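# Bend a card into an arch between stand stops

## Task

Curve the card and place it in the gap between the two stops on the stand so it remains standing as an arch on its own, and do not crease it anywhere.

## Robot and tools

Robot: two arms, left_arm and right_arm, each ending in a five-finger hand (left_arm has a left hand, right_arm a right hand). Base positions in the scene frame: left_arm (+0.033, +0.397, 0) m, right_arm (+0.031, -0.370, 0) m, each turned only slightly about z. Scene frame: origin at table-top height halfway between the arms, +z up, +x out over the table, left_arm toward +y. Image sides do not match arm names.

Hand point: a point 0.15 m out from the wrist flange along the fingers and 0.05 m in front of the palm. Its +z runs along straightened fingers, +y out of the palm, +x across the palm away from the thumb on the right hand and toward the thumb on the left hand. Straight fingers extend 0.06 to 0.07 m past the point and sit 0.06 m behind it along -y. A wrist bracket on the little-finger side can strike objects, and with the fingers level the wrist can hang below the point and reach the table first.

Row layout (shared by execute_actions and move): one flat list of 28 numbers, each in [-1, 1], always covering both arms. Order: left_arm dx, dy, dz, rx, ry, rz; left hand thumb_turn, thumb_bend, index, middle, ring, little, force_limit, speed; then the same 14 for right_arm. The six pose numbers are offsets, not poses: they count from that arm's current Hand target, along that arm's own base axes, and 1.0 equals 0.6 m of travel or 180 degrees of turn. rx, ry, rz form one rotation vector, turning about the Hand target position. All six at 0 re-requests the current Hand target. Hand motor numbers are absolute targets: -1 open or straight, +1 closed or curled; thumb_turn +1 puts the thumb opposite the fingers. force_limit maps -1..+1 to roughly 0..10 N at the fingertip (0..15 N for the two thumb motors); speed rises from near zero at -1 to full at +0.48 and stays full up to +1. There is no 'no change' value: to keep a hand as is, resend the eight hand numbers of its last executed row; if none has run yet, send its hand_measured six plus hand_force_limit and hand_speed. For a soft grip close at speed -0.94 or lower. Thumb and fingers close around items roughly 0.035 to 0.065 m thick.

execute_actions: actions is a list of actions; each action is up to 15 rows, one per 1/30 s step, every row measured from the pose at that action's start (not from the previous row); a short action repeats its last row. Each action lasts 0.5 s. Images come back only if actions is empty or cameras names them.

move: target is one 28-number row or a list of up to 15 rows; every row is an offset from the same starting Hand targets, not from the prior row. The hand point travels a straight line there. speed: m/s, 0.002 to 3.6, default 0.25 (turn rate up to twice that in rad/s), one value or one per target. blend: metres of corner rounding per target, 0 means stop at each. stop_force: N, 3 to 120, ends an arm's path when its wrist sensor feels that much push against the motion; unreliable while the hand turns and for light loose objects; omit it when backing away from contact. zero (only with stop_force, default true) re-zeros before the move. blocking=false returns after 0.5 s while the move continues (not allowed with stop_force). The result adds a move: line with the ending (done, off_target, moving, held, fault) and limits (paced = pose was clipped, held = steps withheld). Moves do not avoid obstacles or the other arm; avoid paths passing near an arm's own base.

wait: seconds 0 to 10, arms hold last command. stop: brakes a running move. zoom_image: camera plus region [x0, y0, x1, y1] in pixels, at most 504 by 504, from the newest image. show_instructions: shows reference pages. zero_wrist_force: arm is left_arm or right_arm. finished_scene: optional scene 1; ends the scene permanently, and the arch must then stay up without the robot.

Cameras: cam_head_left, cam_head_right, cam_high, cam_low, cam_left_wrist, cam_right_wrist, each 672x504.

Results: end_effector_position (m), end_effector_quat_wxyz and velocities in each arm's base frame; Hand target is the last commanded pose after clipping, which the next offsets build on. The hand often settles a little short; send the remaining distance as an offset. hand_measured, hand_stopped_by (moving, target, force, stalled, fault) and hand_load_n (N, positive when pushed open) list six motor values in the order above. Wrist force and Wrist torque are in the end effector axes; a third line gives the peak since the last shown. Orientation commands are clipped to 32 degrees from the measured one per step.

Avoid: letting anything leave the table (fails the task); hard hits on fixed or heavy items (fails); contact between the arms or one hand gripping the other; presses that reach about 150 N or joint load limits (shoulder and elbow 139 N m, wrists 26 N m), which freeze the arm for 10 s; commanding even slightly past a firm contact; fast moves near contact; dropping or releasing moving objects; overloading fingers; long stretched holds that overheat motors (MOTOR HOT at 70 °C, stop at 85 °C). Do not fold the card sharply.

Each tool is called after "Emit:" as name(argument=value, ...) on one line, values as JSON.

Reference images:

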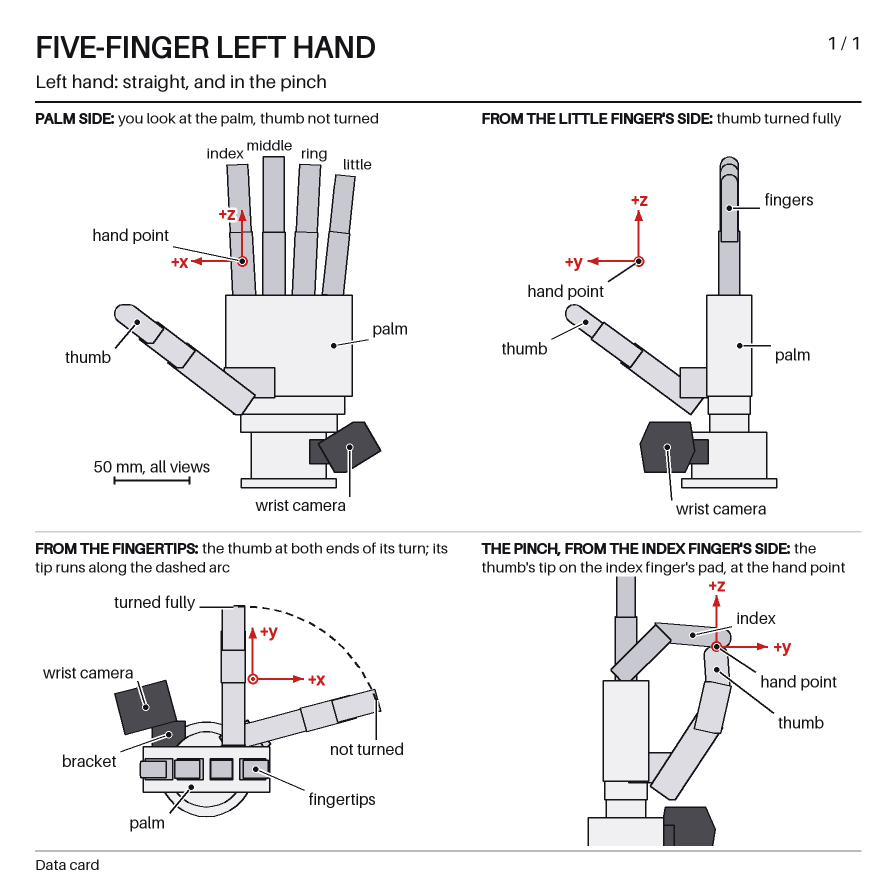

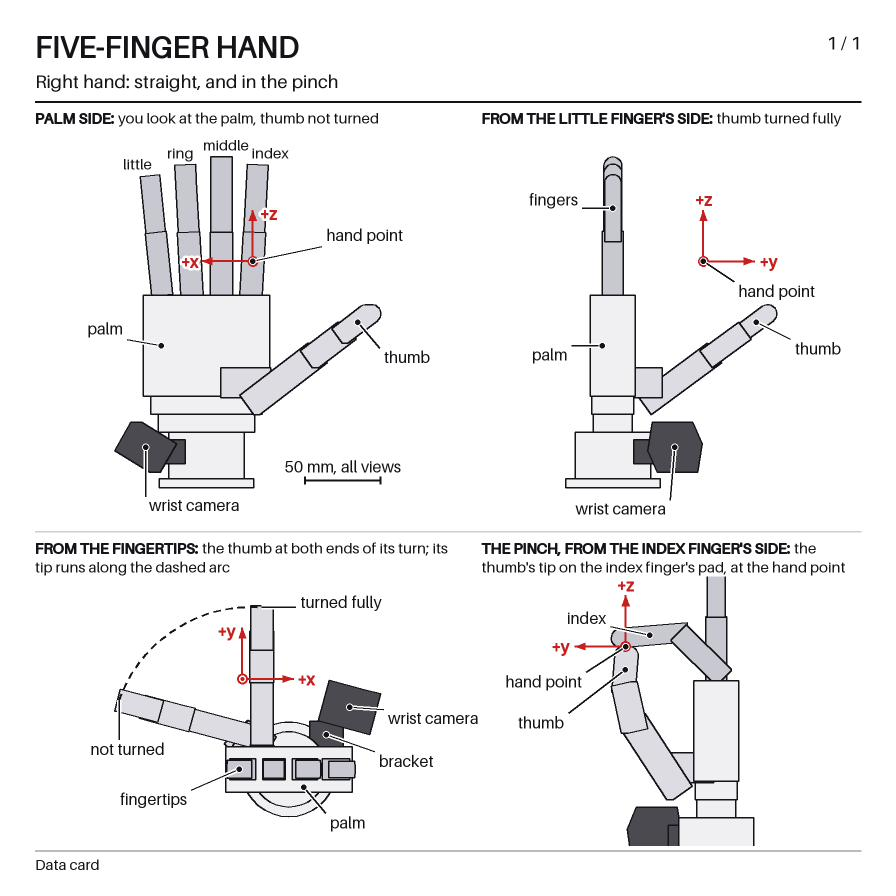

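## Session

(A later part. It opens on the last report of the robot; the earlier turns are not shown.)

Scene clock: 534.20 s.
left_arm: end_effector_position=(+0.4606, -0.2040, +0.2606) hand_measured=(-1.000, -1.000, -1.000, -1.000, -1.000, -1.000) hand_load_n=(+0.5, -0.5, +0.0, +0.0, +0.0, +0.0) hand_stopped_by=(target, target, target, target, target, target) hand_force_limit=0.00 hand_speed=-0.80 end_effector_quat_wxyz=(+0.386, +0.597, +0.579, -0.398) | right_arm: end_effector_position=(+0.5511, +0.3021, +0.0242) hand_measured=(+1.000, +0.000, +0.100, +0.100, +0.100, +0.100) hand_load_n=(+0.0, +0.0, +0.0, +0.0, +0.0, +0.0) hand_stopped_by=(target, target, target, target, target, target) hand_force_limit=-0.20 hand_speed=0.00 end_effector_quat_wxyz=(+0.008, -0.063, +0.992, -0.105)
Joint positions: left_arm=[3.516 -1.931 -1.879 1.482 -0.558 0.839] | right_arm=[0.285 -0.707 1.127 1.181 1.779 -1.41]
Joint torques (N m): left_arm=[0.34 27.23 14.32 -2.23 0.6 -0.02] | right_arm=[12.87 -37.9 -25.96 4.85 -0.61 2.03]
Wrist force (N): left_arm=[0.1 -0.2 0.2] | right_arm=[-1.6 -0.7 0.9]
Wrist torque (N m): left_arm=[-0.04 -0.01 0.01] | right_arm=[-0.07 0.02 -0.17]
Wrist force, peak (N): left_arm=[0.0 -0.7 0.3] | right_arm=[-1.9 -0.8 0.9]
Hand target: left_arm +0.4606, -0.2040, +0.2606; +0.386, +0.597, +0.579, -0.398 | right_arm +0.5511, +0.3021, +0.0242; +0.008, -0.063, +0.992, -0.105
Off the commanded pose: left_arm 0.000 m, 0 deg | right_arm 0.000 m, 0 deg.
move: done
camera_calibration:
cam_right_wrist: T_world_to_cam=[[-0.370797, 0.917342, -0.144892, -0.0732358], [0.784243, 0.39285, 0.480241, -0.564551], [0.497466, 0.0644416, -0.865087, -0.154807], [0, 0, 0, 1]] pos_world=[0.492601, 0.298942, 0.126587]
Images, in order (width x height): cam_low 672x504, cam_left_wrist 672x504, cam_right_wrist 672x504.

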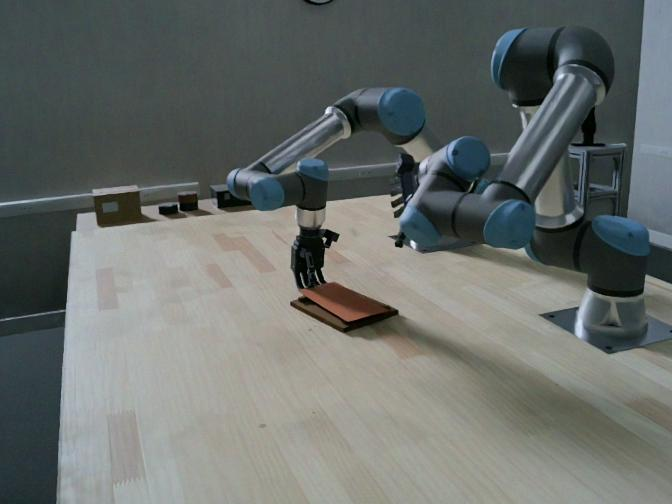

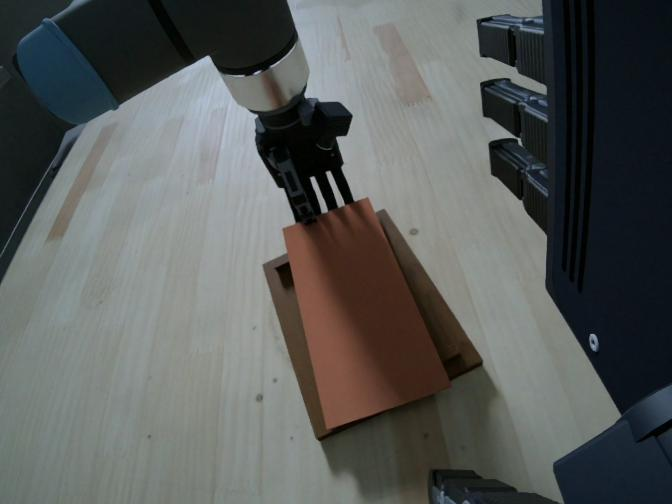

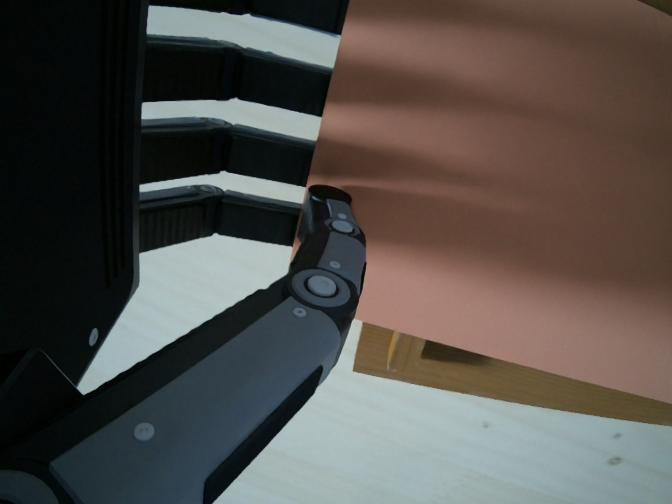

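Emit:
execute_actions(actions=[[[0,0,0,0,0,0,-1,-1,-1,-1,-1,-1,0,-0.8,0,0,0,0,0,0,1,0,0.5,0.5,0.28,0.28,-0.3,-0.92]]])

Emit:
wait(seconds=3, cameras=["cam_left_wrist","cam_right_wrist","cam_low"])

Emit:
zoom_image(camera="cam_low", region=[270, 240, 370, 340])

Scene clock: 543.43 s.
left_arm: end_effector_position=(+0.4606, -0.2040, +0.2606) hand_measured=(-1.000, -1.000, -1.000, -1.000, -1.000, -1.000) hand_load_n=(+0.0, +0.0, +0.0, +0.5, +0.0, +0.0) hand_stopped_by=(target, target, target, target, target, target) hand_force_limit=0.00 hand_speed=-0.80 end_effector_quat_wxyz=(+0.386, +0.597, +0.579, -0.398) | right_arm: end_effector_position=(+0.5511, +0.3021, +0.0242) hand_measured=(+1.000, +0.000, +0.224, +0.210, +0.280, +0.280) hand_load_n=(+0.0, +2.0, +4.5, +3.0, +3.0, +0.0) hand_stopped_by=(target, target, force, force, target, target) hand_force_limit=-0.30 hand_speed=-0.92 end_effector_quat_wxyz=(+0.008, -0.063, +0.992, -0.105)
Joint positions: left_arm=[3.516 -1.931 -1.879 1.482 -0.558 0.839] | right_arm=[0.285 -0.707 1.127 1.181 1.779 -1.41]
Joint torques (N m): left_arm=[0.27 27.43 14.81 -2.18 0.56 -0.14] | right_arm=[12.46 -37.94 -24.83 4.57 0.37 2.01]
Wrist force (N): left_arm=[0.0 -0.3 0.0] | right_arm=[-1.3 -1.1 0.4]
Wrist torque (N m): left_arm=[-0.04 0.00 0.01] | right_arm=[-0.12 0.00 -0.17]
Wrist force, peak (N): left_arm=[0.3 -0.7 -0.1] | right_arm=[-1.9 -0.7 1.0]
Hand target: left_arm +0.4606, -0.2040, +0.2606; +0.386, +0.597, +0.579, -0.398 | right_arm +0.5511, +0.3021, +0.0242; +0.008, -0.063, +0.992, -0.105
Off the commanded pose: left_arm 0.000 m, 0 deg | right_arm 0.000 m, 0 deg.
Step readings (end_effector_position of left_arm | right_arm):
0: (+0.4606, -0.2040, +0.2606) | (+0.5511, +0.3021, +0.0242)
1: (+0.4606, -0.2040, +0.2606) | (+0.5511, +0.3021, +0.0242)
2: (+0.4606, -0.2040, +0.2606) | (+0.5511, +0.3021, +0.0242)
4: (+0.4606, -0.2040, +0.2606) | (+0.5511, +0.3021, +0.0242)
8: (+0.4606, -0.2040, +0.2606) | (+0.5511, +0.3021, +0.0242)
15: (+0.4606, -0.2040, +0.2606) | (+0.5511, +0.3021, +0.0242)

Scene clock: 546.43 s.
left_arm: end_effector_position=(+0.4606, -0.2040, +0.2606) hand_measured=(-1.000, -1.000, -1.000, -1.000, -1.000, -1.000) hand_load_n=(+0.0, +0.0, +0.0, +0.0, +0.0, +0.0) hand_stopped_by=(target, target, target, target, target, target) hand_force_limit=0.00 hand_speed=-0.80 end_effector_quat_wxyz=(+0.386, +0.597, +0.579, -0.398) | right_arm: end_effector_position=(+0.5511, +0.3021, +0.0242) hand_measured=(+1.000, +0.000, +0.224, +0.210, +0.280, +0.280) hand_load_n=(+0.0, +2.0, +5.0, +3.0, +3.0, +0.0) hand_stopped_by=(target, target, force, force, target, target) hand_force_limit=-0.30 hand_speed=-0.92 end_effector_quat_wxyz=(+0.008, -0.063, +0.992, -0.105)
Joint positions: left_arm=[3.516 -1.931 -1.879 1.482 -0.558 0.839] | right_arm=[0.285 -0.707 1.127 1.181 1.779 -1.41]
Joint torques (N m): left_arm=[0.58 26.7 14.77 -2.3 0.52 0.05] | right_arm=[11.26 -38.14 -21.47 3.38 1.21 1.81]
Wrist force (N): left_arm=[0.1 -0.3 -0.1] | right_arm=[-1.6 -0.8 0.5]
Wrist torque (N m): left_arm=[-0.04 -0.02 0.02] | right_arm=[-0.09 0.03 -0.18]
Wrist force, peak (N): left_arm=[-0.1 -0.7 0.3] | right_arm=[-1.7 -0.9 0.5]
Hand target: left_arm +0.4606, -0.2040, +0.2606; +0.386, +0.597, +0.579, -0.398 | right_arm +0.5511, +0.3021, +0.0242; +0.008, -0.063, +0.992, -0.105
Off the commanded pose: left_arm 0.000 m, 0 deg | right_arm 0.000 m, 0 deg.
wait: 3.00 s; at rest by 0.17 s
camera_calibration:
cam_right_wrist: T_world_to_cam=[[-0.370797, 0.917342, -0.144892, -0.0732358], [0.784243, 0.39285, 0.480241, -0.564551], [0.497466, 0.0644416, -0.865087, -0.154807], [0, 0, 0, 1]] pos_world=[0.492601, 0.298942, 0.126587]
Images, in order (width x height): cam_low 672x504, cam_left_wrist 672x504, cam_right_wrist 672x504.

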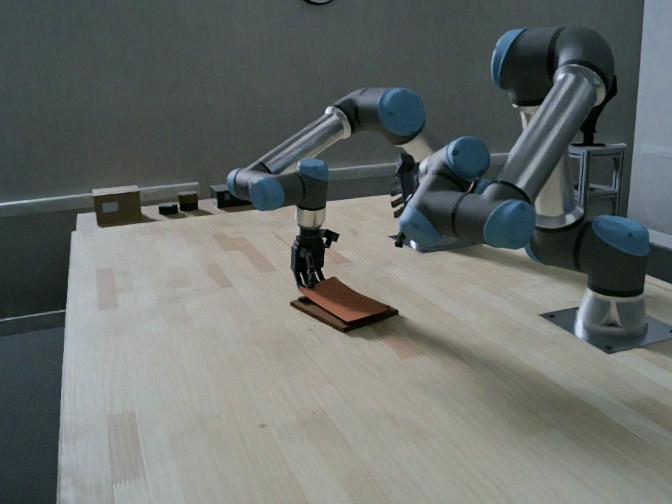

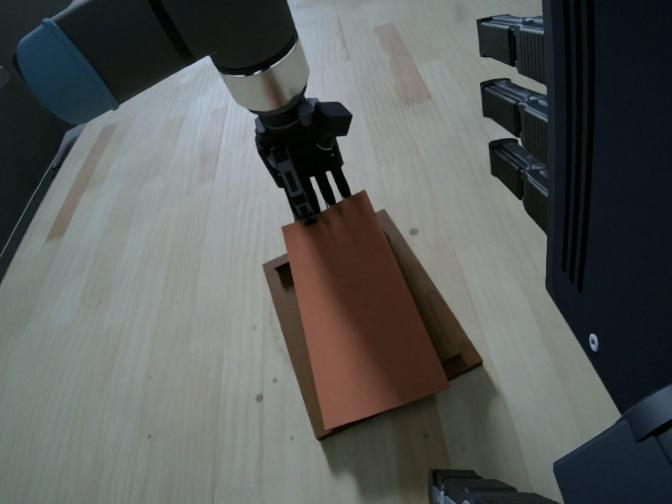

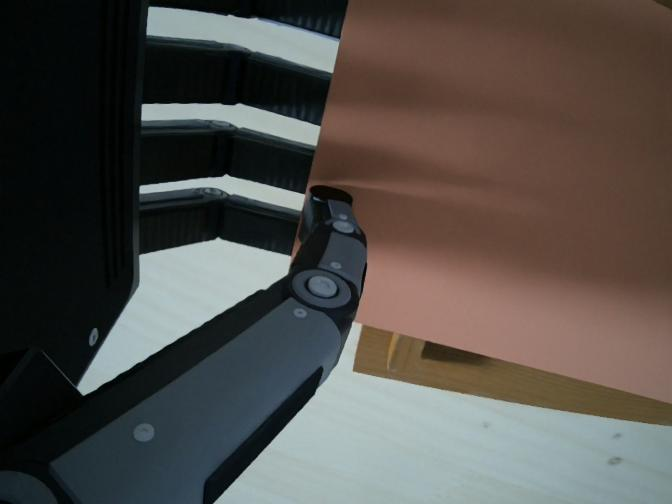

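Scaled by 5.040.

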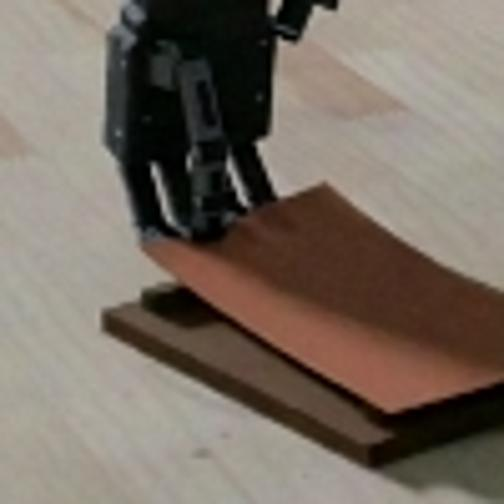

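Emit:
execute_actions(actions=[[[0,0,0,0,0,0,-1,-1,-1,-1,-1,-1,0,-0.8,0,0,0,0,0,0,1,0,0.5,0.5,0.16,0.16,-0.3,-0.92]]], cameras=["cam_left_wrist","cam_right_wrist","cam_low"])

Emit:
zoom_image(camera="cam_low", region=[270, 240, 370, 340])

Emit:
zoom_image(camera="cam_left_wrist", region=[240, 100, 500, 450])

Scene clock: 556.47 s.
left_arm: end_effector_position=(+0.4606, -0.2040, +0.2606) hand_measured=(-1.000, -1.000, -1.000, -1.000, -1.000, -1.000) hand_load_n=(+0.0, +0.0, +0.0, +0.0, +0.0, +0.0) hand_stopped_by=(target, target, target, target, target, target) hand_force_limit=0.00 hand_speed=-0.80 end_effector_quat_wxyz=(+0.386, +0.597, +0.579, -0.398) | right_arm: end_effector_position=(+0.5511, +0.3021, +0.0242) hand_measured=(+1.000, +0.000, +0.224, +0.210, +0.160, +0.160) hand_load_n=(+0.0, +1.5, +5.0, +3.0, +0.0, +0.0) hand_stopped_by=(target, target, force, force, target, target) hand_force_limit=-0.30 hand_speed=-0.92 end_effector_quat_wxyz=(+0.008, -0.063, +0.992, -0.105)
Joint positions: left_arm=[3.516 -1.931 -1.879 1.482 -0.558 0.839] | right_arm=[0.285 -0.707 1.127 1.181 1.779 -1.41]
Joint torques (N m): left_arm=[0.49 26.76 14.98 -2.1 0.45 -0.04] | right_arm=[11.21 -38.31 -16.19 2.11 1.4 1.6]
Wrist force (N): left_arm=[0.0 -0.2 0.0] | right_arm=[-1.8 -0.8 0.3]
Wrist torque (N m): left_arm=[-0.02 -0.01 0.01] | right_arm=[-0.10 0.04 -0.16]
Wrist force, peak (N): left_arm=[0.2 -0.6 0.6] | right_arm=[-1.9 -0.7 0.4]
Hand target: left_arm +0.4606, -0.2040, +0.2606; +0.386, +0.597, +0.579, -0.398 | right_arm +0.5511, +0.3021, +0.0242; +0.008, -0.063, +0.992, -0.105
Off the commanded pose: left_arm 0.000 m, 0 deg | right_arm 0.000 m, 0 deg.
Step readings (end_effector_position of left_arm | right_arm):
0: (+0.4606, -0.2040, +0.2606) | (+0.5511, +0.3021, +0.0242)
1: (+0.4606, -0.2040, +0.2606) | (+0.5511, +0.3021, +0.0242)
2: (+0.4606, -0.2040, +0.2606) | (+0.5511, +0.3021, +0.0242)
4: (+0.4606, -0.2040, +0.2606) | (+0.5511, +0.3021, +0.0242)
8: (+0.4606, -0.2040, +0.2606) | (+0.5511, +0.3021, +0.0242)
15: (+0.4606, -0.2040, +0.2606) | (+0.5511, +0.3021, +0.0242)
camera_calibration:
cam_right_wrist: T_world_to_cam=[[-0.370797, 0.917342, -0.144892, -0.0732358], [0.784243, 0.39285, 0.480241, -0.564551], [0.497466, 0.0644416, -0.865087, -0.154807], [0, 0, 0, 1]] pos_world=[0.492601, 0.298942, 0.126587]
Images, in order (width x height): cam_low 672x504, cam_left_wrist 672x504, cam_right_wrist 672x504.

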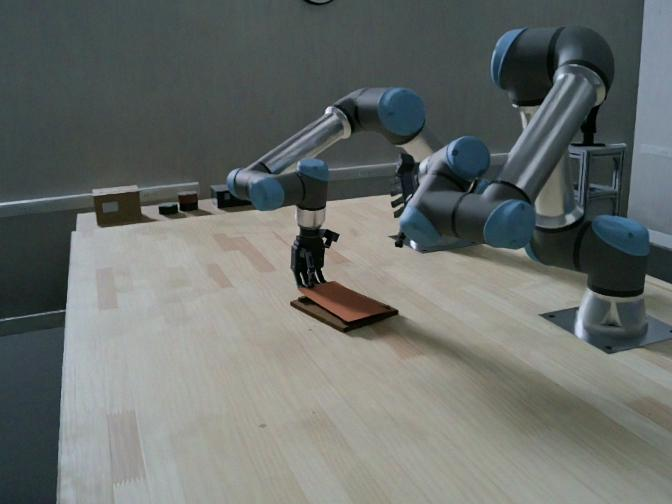

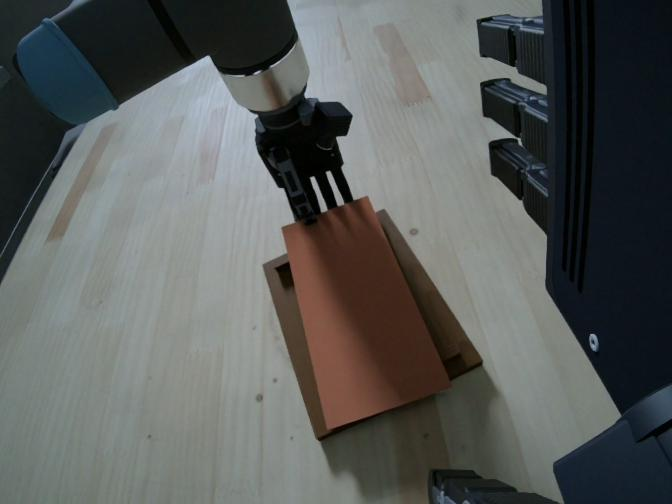

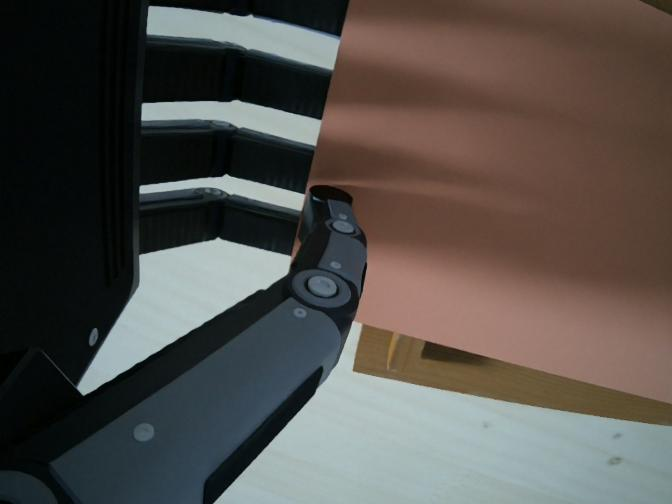

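Scaled by 5.040.

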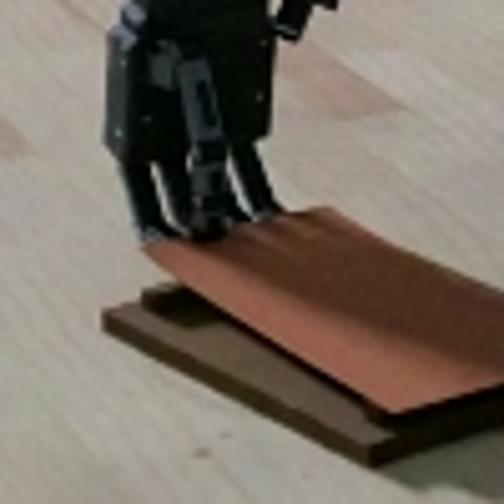

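Scaled by 1.440 from the camera's 672x504 image, which has a finer 960x720 frame.

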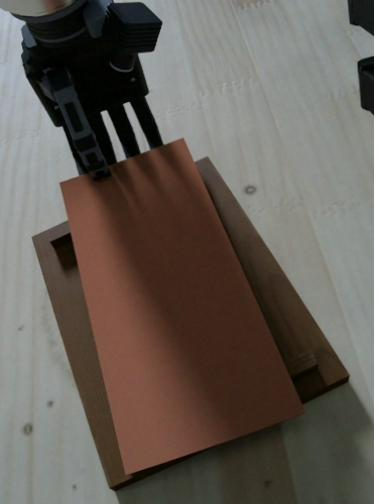

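Emit:
move(target=[0,0,0,0,0,0,-1,-1,-1,-1,-1,-1,0,-0.8, 0,0,0.025,-0.0276,-0.0036,0, 1,0,0.5,0.5,0.16,0.16,-0.3,-0.92], speed=0.04, cameras=["cam_left_wrist","cam_right_wrist","cam_low"])

Emit:
zoom_image(camera="cam_low", region=[270, 240, 410, 340])

Emit:
zoom_image(camera="cam_left_wrist", region=[240, 100, 500, 450])

Scene clock: 652.50 s.
left_arm: end_effector_position=(+0.4606, -0.2040, +0.2606) hand_measured=(-1.000, -1.000, -1.000, -1.000, -1.000, -1.000) hand_load_n=(+0.0, +0.0, +0.0, +0.0, +0.0, +0.0) hand_stopped_by=(target, target, target, target, target, target) hand_force_limit=0.00 hand_speed=-0.80 end_effector_quat_wxyz=(+0.386, +0.597, +0.579, -0.398) | right_arm: end_effector_position=(+0.5511, +0.3021, +0.0391) hand_measured=(+1.000, +0.000, +0.224, +0.210, +0.160, +0.160) hand_load_n=(-0.5, +1.5, +5.0, +3.5, +0.0, +0.5) hand_stopped_by=(target, target, force, force, target, target) hand_force_limit=-0.30 hand_speed=-0.92 end_effector_quat_wxyz=(+0.011, -0.063, +0.987, -0.148)
Joint positions: left_arm=[3.516 -1.931 -1.879 1.482 -0.558 0.839] | right_arm=[0.323 -0.698 1.077 1.248 1.863 -1.367]
Joint torques (N m): left_arm=[0.35 27.33 14.89 -2.19 0.41 -0.05] | right_arm=[13.72 -38.34 -28.01 4.73 1.35 1.95]
Wrist force (N): left_arm=[0.2 -0.3 -0.1] | right_arm=[-1.8 -0.6 0.7]
Wrist torque (N m): left_arm=[-0.03 -0.03 0.02] | right_arm=[-0.07 0.05 -0.17]
Wrist force, peak (N): left_arm=[-0.1 -0.7 0.3] | right_arm=[-2.0 -0.6 0.6]
Hand target: left_arm +0.4606, -0.2040, +0.2606; +0.386, +0.597, +0.579, -0.398 | right_arm +0.5511, +0.3021, +0.0392; +0.011, -0.063, +0.987, -0.148
Off the commanded pose: left_arm 0.000 m, 0 deg | right_arm 0.000 m, 0 deg.
move: done
camera_calibration:
cam_right_wrist: T_world_to_cam=[[-0.368698, 0.901203, -0.227804, -0.0641852], [0.77897, 0.433274, 0.453298, -0.579977], [0.507215, -0.0103228, -0.861758, -0.124734], [0, 0, 0, 1]] pos_world=[0.491387, 0.307845, 0.14079]
Images, in order (width x height): cam_low 672x504, cam_left_wrist 672x504, cam_right_wrist 672x504.

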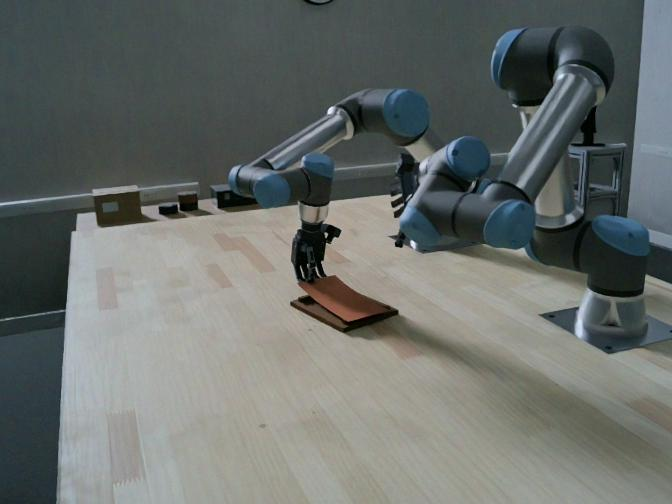

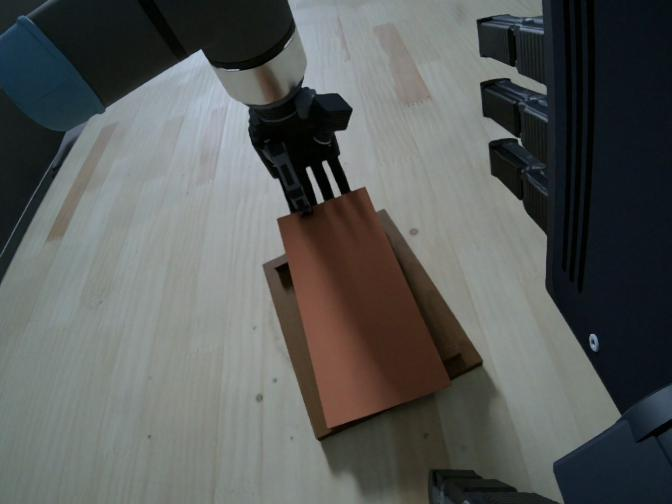

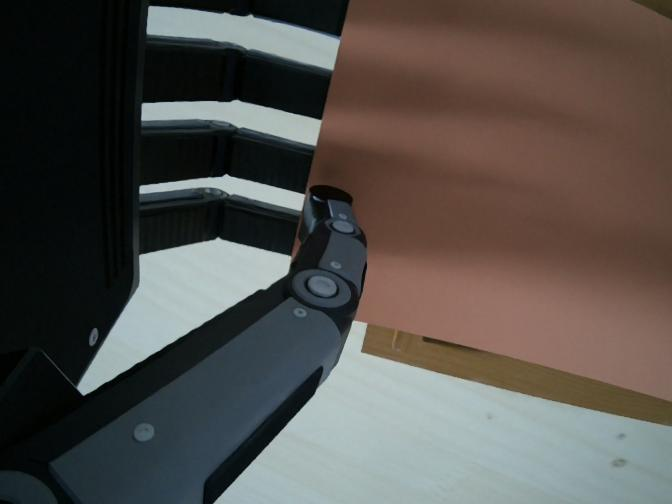

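Scaled by 3.600.

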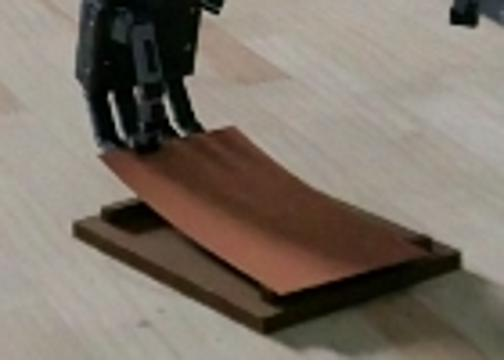

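Scaled by 1.440 from the camera's 672x504 image, which has a finer 960x720 frame.

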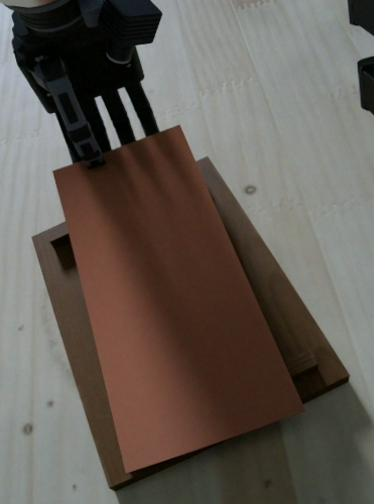

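Emit:
move(target=[0,0,0,0,0,0,-1,-1,-1,-1,-1,-1,0,-0.8, 0.0338,-0.0477,0,0,0,0.0317, 1,0,0.5,0.5,0.16,0.16,-0.3,-0.92], speed=0.04, cameras=["cam_left_wrist","cam_right_wrist","cam_low","cam_high","cam_head_left"])

Emit:
zoom_image(camera="cam_low", region=[270, 240, 410, 340])

Emit:
zoom_image(camera="cam_left_wrist", region=[240, 100, 500, 450])

Scene clock: 664.33 s.
left_arm: end_effector_position=(+0.4606, -0.2040, +0.2606) hand_measured=(-1.000, -1.000, -1.000, -1.000, -1.000, -1.000) hand_load_n=(+0.0, +0.0, +0.0, +0.0, +0.0, +0.0) hand_stopped_by=(target, target, target, target, target, target) hand_force_limit=0.00 hand_speed=-0.80 end_effector_quat_wxyz=(+0.386, +0.597, +0.579, -0.398) | right_arm: end_effector_position=(+0.5713, +0.2735, +0.0392) hand_measured=(+1.000, +0.000, +0.224, +0.210, +0.160, +0.160) hand_load_n=(+0.0, +1.5, +5.0, +3.0, +0.0, +0.0) hand_stopped_by=(target, target, force, force, target, target) hand_force_limit=-0.30 hand_speed=-0.92 end_effector_quat_wxyz=(+0.018, -0.112, +0.983, -0.147)
Joint positions: left_arm=[3.516 -1.931 -1.879 1.482 -0.558 0.839] | right_arm=[0.262 -0.699 1.066 1.211 1.869 -1.535]
Joint torques (N m): left_arm=[0.49 26.73 14.58 -2.28 0.26 -0.13] | right_arm=[-10.77 -39.39 -26.76 0.26 -0.42 -1.57]
Wrist force (N): left_arm=[0.3 0.0 -0.1] | right_arm=[-1.5 -0.4 0.6]
Wrist torque (N m): left_arm=[0.01 -0.04 0.02] | right_arm=[-0.04 0.01 -0.05]
Wrist force, peak (N): left_arm=[-0.3 -0.6 0.5] | right_arm=[-1.8 -0.6 1.1]
Hand target: left_arm +0.4606, -0.2040, +0.2606; +0.386, +0.597, +0.579, -0.398 | right_arm +0.5713, +0.2735, +0.0392; +0.018, -0.112, +0.983, -0.147
Off the commanded pose: left_arm 0.000 m, 0 deg | right_arm 0.000 m, 0 deg.
move: done
camera_calibration:
cam_right_wrist: T_world_to_cam=[[-0.456389, 0.860063, -0.228035, 0.0304756], [0.732008, 0.508621, 0.453288, -0.577239], [0.505839, 0.0399525, -0.861702, -0.148212], [0, 0, 0, 1]] pos_world=[0.511423, 0.273306, 0.14089]
Images, in order (width x height): cam_head_left 672x504, cam_high 672x504, cam_low 672x504, cam_left_wrist 672x504, cam_right_wrist 672x504.

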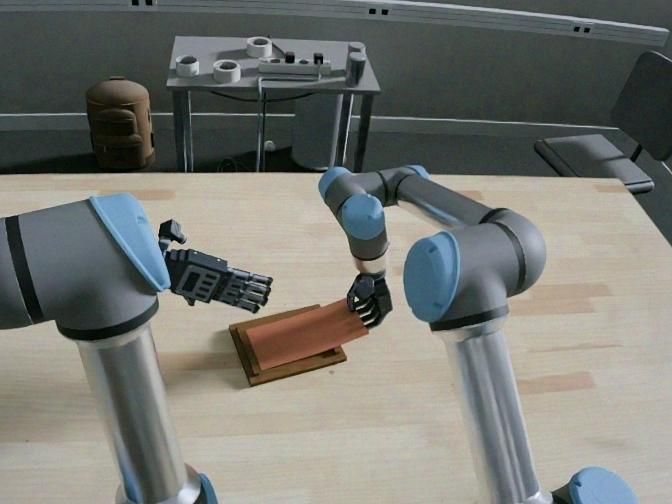

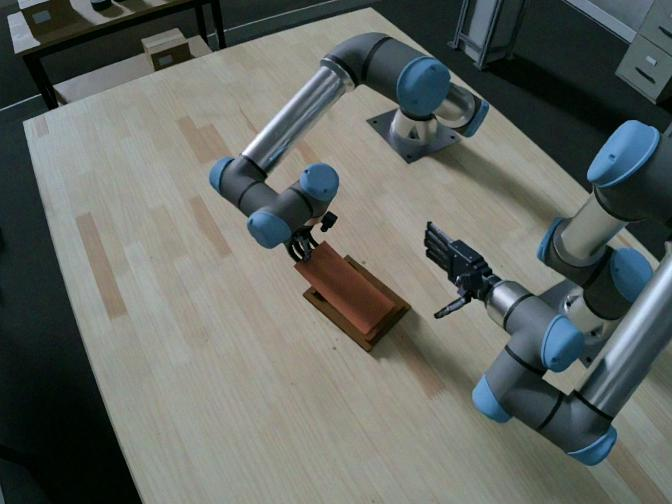

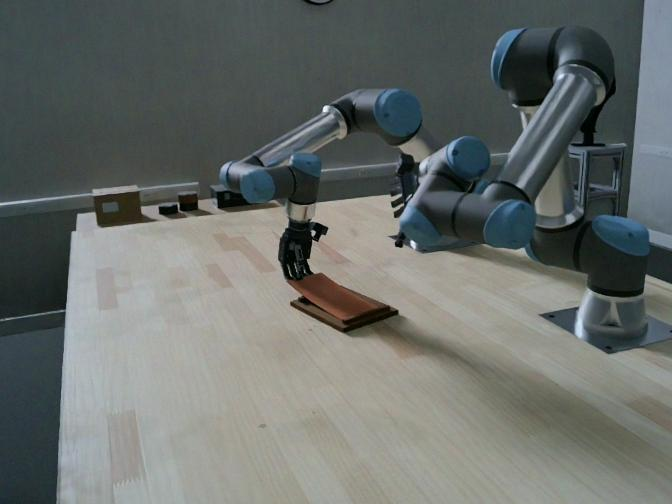

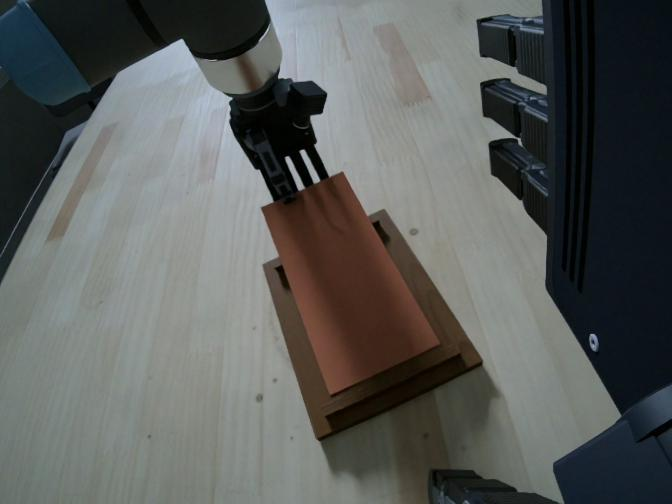

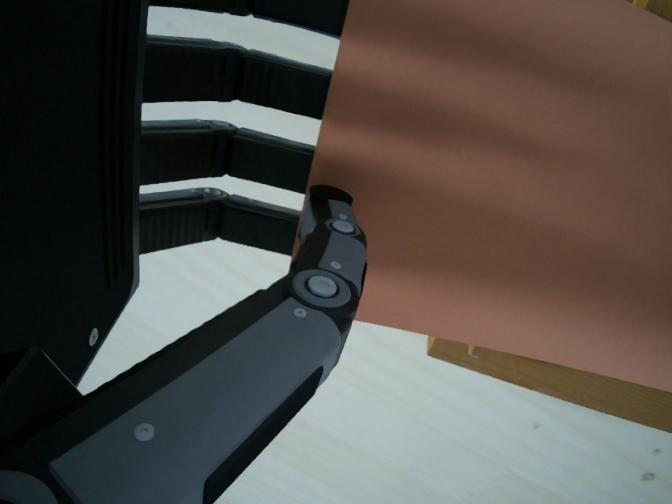

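Scaled by 3.600.

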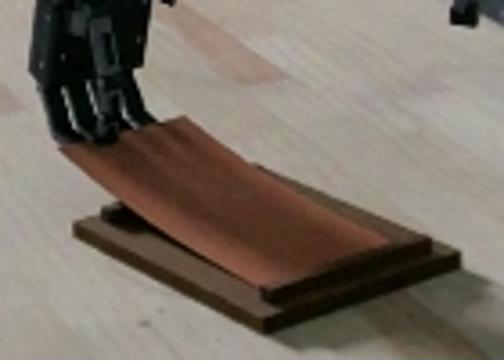

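Scaled by 1.440 from the camera's 672x504 image, which has a finer 960x720 frame.

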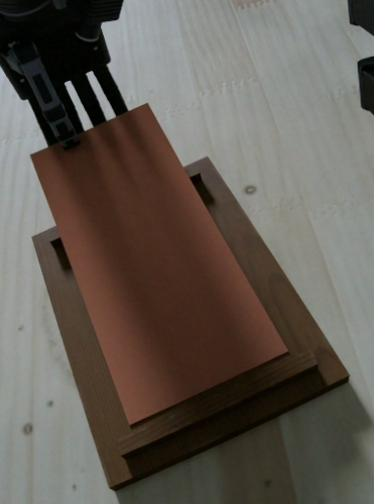

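Emit:
move(target=[-0.1405,-0.1462,-0.2343,0.0659,0.0362,0.0547,1,0,0,0,0.1,0.1,-0.3,0, 0,0,0,0,0,0, 1,0,0.5,0.5,0.16,0.16,-0.3,-0.92], speed=0.1, cameras=["all"])

Scene clock: 775.73 s.
left_arm: end_effector_position=(+0.3763, -0.2917, +0.1200) hand_measured=(+1.000, +0.000, +0.000, +0.000, +0.100, +0.100) hand_load_n=(+0.5, +0.0, +0.0, +0.0, +0.0, +0.0) hand_stopped_by=(target, target, target, target, target, target) hand_force_limit=-0.30 hand_speed=0.00 end_effector_quat_wxyz=(+0.321, +0.559, +0.687, -0.335) | right_arm: end_effector_position=(+0.5713, +0.2735, +0.0392) hand_measured=(+1.000, +0.000, +0.224, +0.210, +0.160, +0.160) hand_load_n=(-0.5, +1.5, +5.0, +3.0, +0.0, +0.0) hand_stopped_by=(target, target, force, force, target, target) hand_force_limit=-0.30 hand_speed=-0.92 end_effector_quat_wxyz=(+0.018, -0.112, +0.983, -0.147)
Joint positions: left_arm=[3.21 -1.851 -2.069 2.369 -0.605 -0.148] | right_arm=[0.262 -0.699 1.066 1.211 1.868 -1.535]
Joint torques (N m): left_arm=[-11.18 35.77 1.29 -0.86 -0.73 -1.43] | right_arm=[-11.15 -39.17 -25.66 0.27 -0.71 -1.43]
Wrist force (N): left_arm=[0.1 -0.5 -0.1] | right_arm=[-1.6 -0.6 0.9]
Wrist torque (N m): left_arm=[-0.05 -0.09 0.04] | right_arm=[-0.08 0.02 -0.06]
Wrist force, peak (N): left_arm=[0.1 -1.0 0.3] | right_arm=[-1.8 -0.5 1.0]
Hand target: left_arm +0.3763, -0.2917, +0.1200; +0.321, +0.559, +0.687, -0.335 | right_arm +0.5713, +0.2735, +0.0392; +0.018, -0.112, +0.983, -0.147
Off the commanded pose: left_arm 0.000 m, 0 deg | right_arm 0.000 m, 0 deg.
move: done
camera_calibration:
cam_left_wrist: T_world_to_cam=[[-0.990072, -0.0658669, -0.124171, 0.373512], [-0.0110951, 0.917274, -0.398103, 0.316791], [0.140121, -0.392773, -0.908898, 0.0575205], [0, 0, 0, 1]] pos_world=[0.365259, -0.243389, 0.224775]
cam_right_wrist: T_world_to_cam=[[-0.456472, 0.860047, -0.227931, 0.0304851], [0.732009, 0.50864, 0.453263, -0.577196], [0.505762, 0.0400541, -0.861743, -0.148281], [0, 0, 0, 1]] pos_world=[0.511424, 0.273306, 0.14079]

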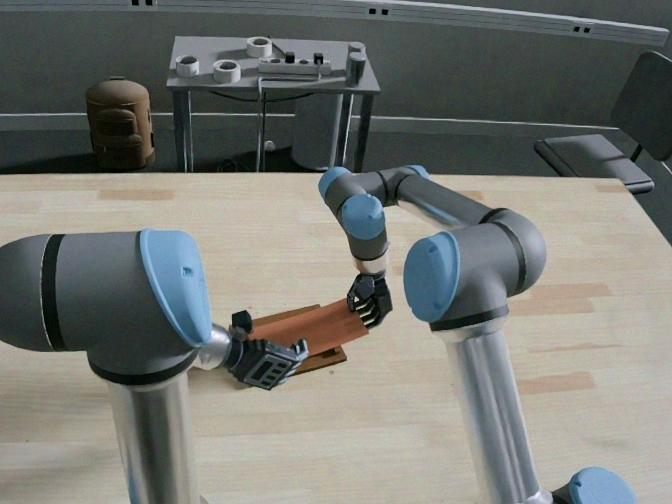

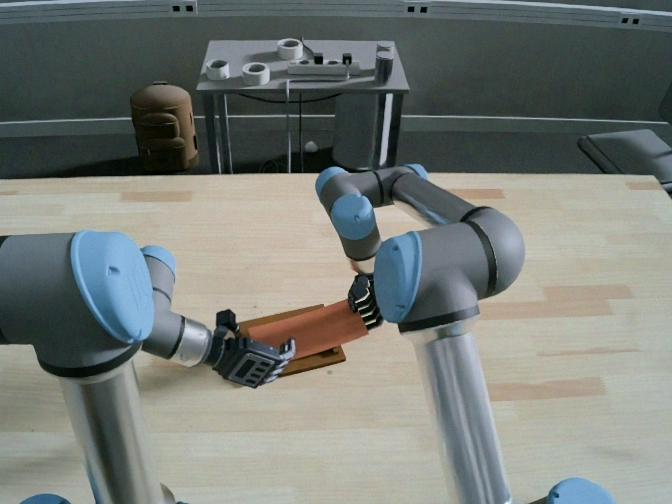

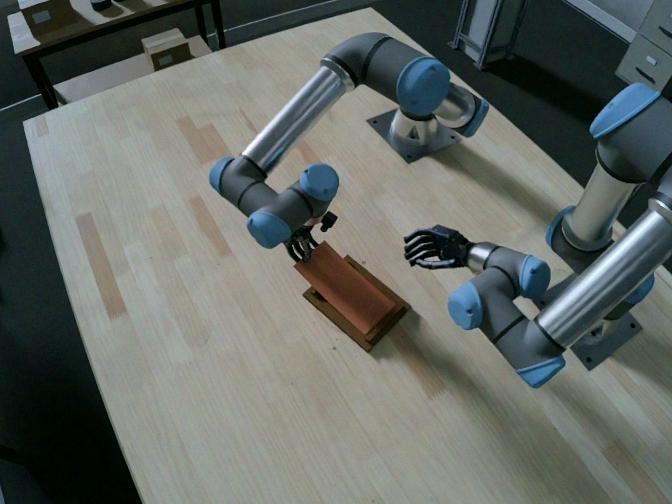

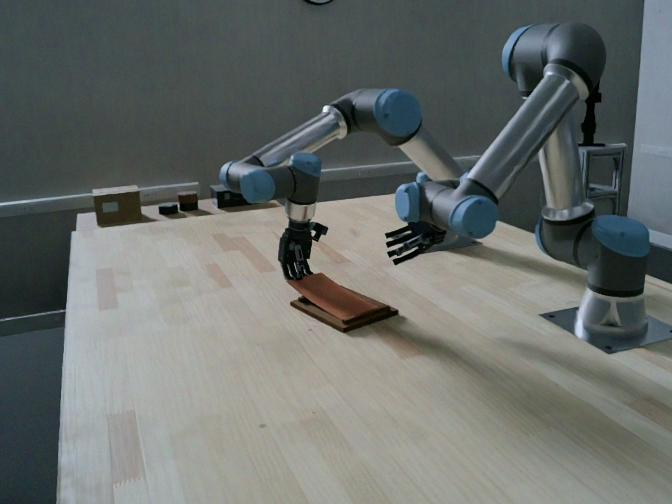

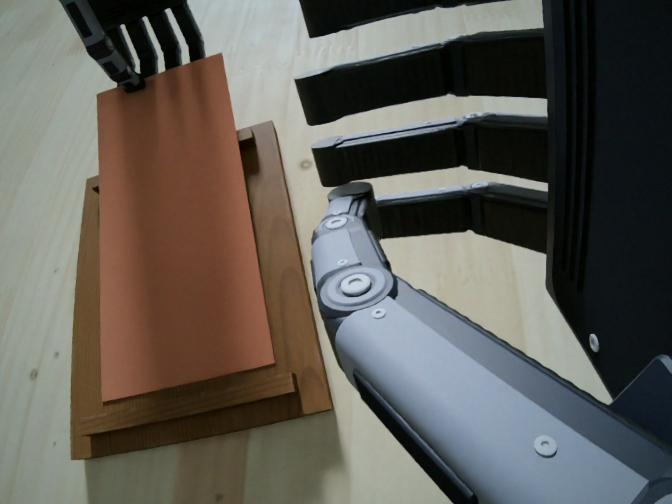

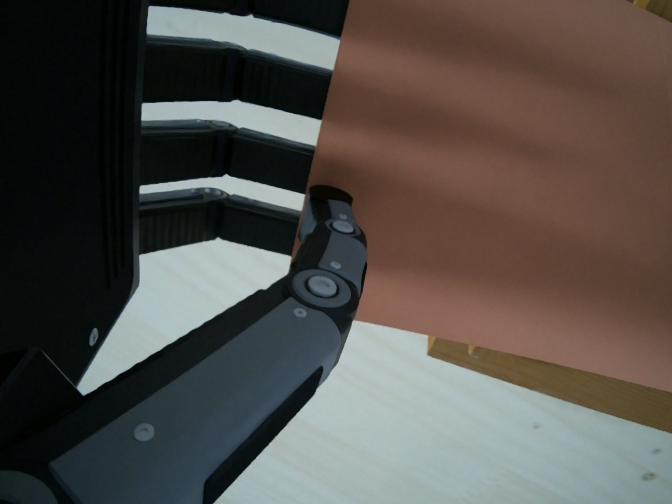

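Emit:
zoom_image(camera="cam_left_wrist", region=[60, 20, 360, 470])

Scaled by 1.120 from the camera's 672x504 image, which has a finer 960x720 frame.

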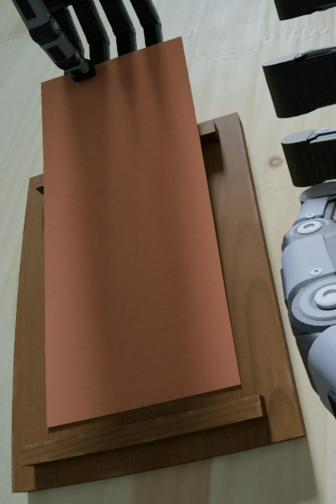

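Emit:
zoom_image(camera="cam_left_wrist", region=[230, 330, 340, 430])

Emit:
zoom_image(camera="cam_left_wrist", region=[60, 370, 170, 470])

Emit:
zoom_image(camera="cam_left_wrist", region=[200, 100, 310, 200])

Scaled by 4.582 from the camera's 672x504 image, which has a finer 960x720 frame.

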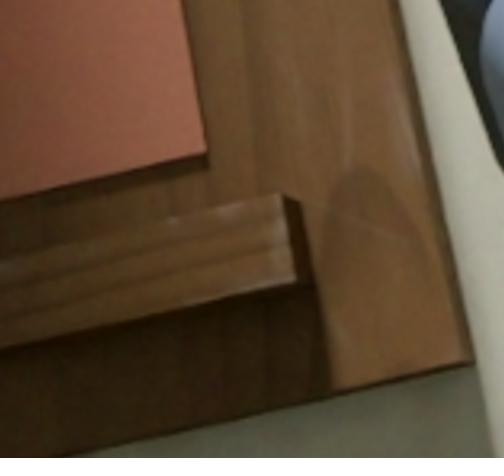

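Scaled by 4.582 from the camera's 672x504 image, which has a finer 960x720 frame.

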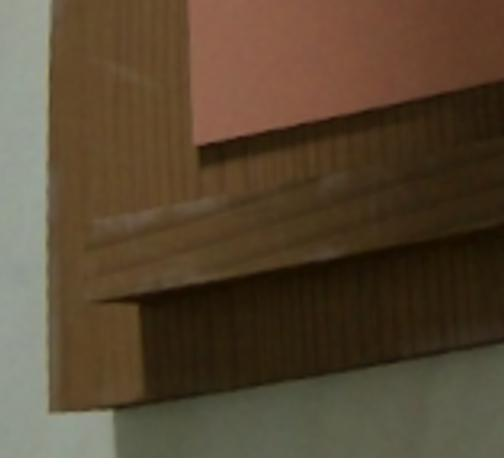

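Scaled by 4.582 from the camera's 672x504 image, which has a finer 960x720 frame.

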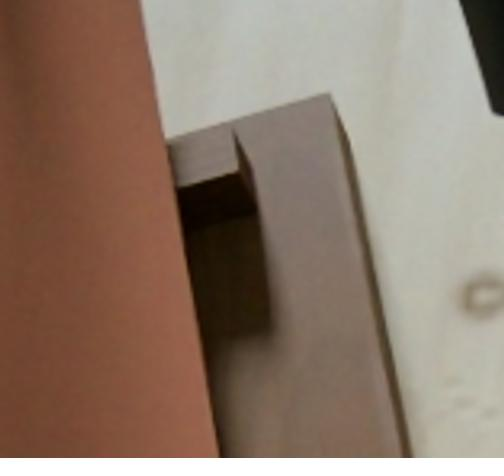

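Emit:
move(target=[0,0,0,0,0,0,1,0,0,0,0.1,0.1,-0.3,0, -0.0078,0.0325,0.0835,-0.0703,-0.0164,0, 1,0,0.5,0.5,0.16,0.16,-0.3,-0.92], speed=0.05, cameras=["cam_left_wrist","cam_low","cam_head_right"])

Emit:
zoom_image(camera="cam_low", region=[270, 220, 430, 350])

Scene clock: 839.00 s.
left_arm: end_effector_position=(+0.3763, -0.2917, +0.1200) hand_measured=(+1.000, +0.000, +0.000, +0.000, +0.100, +0.100) hand_load_n=(+0.0, +0.0, +0.0, +0.0, +0.0, +0.0) hand_stopped_by=(target, target, target, target, target, target) hand_force_limit=-0.30 hand_speed=0.00 end_effector_quat_wxyz=(+0.321, +0.559, +0.687, -0.335) | right_arm: end_effector_position=(+0.5667, +0.2930, +0.0892) hand_measured=(+1.000, +0.000, +0.224, +0.210, +0.160, +0.160) hand_load_n=(-0.5, +1.5, +5.0, +3.5, +0.0, +0.0) hand_stopped_by=(target, target, force, force, target, target) hand_force_limit=-0.30 hand_speed=-0.92 end_effector_quat_wxyz=(+0.031, -0.110, +0.960, -0.257)
Joint positions: left_arm=[3.21 -1.851 -2.069 2.369 -0.605 -0.148] | right_arm=[0.389 -0.662 0.911 1.411 2.088 -1.386]
Joint torques (N m): left_arm=[-10.94 36.15 1.56 -0.66 -0.72 -1.33] | right_arm=[11.67 -40.76 -25.62 4.95 1.5 1.96]
Wrist force (N): left_arm=[0.2 -0.4 -0.1] | right_arm=[-1.5 -0.3 0.6]
Wrist torque (N m): left_arm=[-0.03 -0.10 0.05] | right_arm=[-0.06 0.01 -0.09]
Wrist force, peak (N): left_arm=[0.0 -0.9 -0.3] | right_arm=[-1.7 -0.5 1.2]
Hand target: left_arm +0.3763, -0.2917, +0.1200; +0.321, +0.559, +0.687, -0.335 | right_arm +0.5667, +0.2930, +0.0893; +0.031, -0.110, +0.960, -0.257
Off the commanded pose: left_arm 0.000 m, 0 deg | right_arm 0.000 m, 0 deg.
move: done
camera_calibration:
cam_left_wrist: T_world_to_cam=[[-0.990071, -0.0658708, -0.124177, 0.373512], [-0.0111091, 0.917309, -0.39802, 0.316786], [0.140127, -0.392689, -0.908933, 0.0575467], [0, 0, 0, 1]] pos_world=[0.365259, -0.243389, 0.224775]
Images, in order (width x height): cam_head_right 672x504, cam_low 672x504, cam_left_wrist 672x504.

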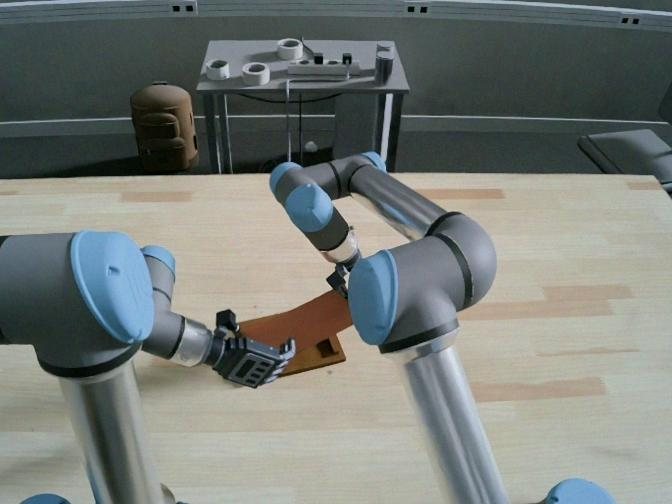

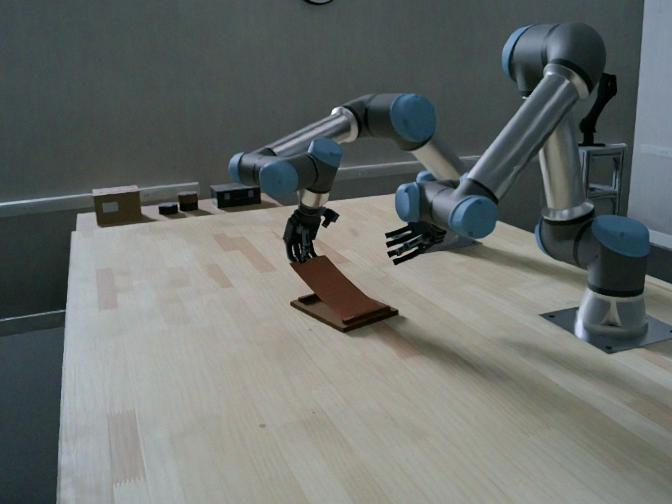

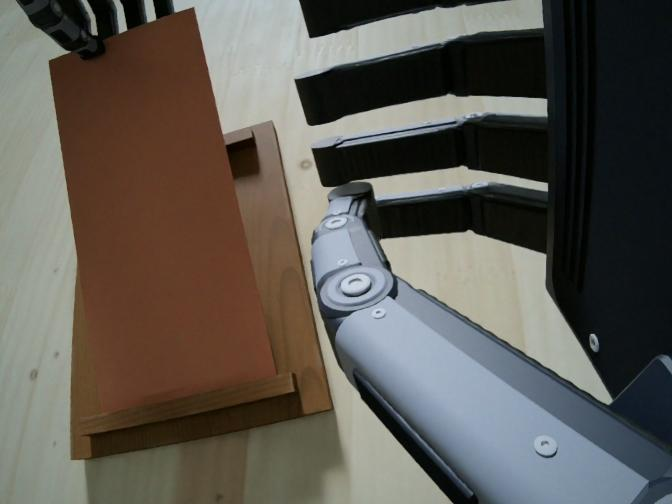

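Scaled by 3.150.

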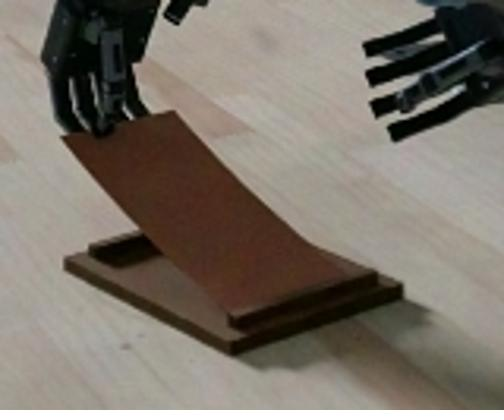

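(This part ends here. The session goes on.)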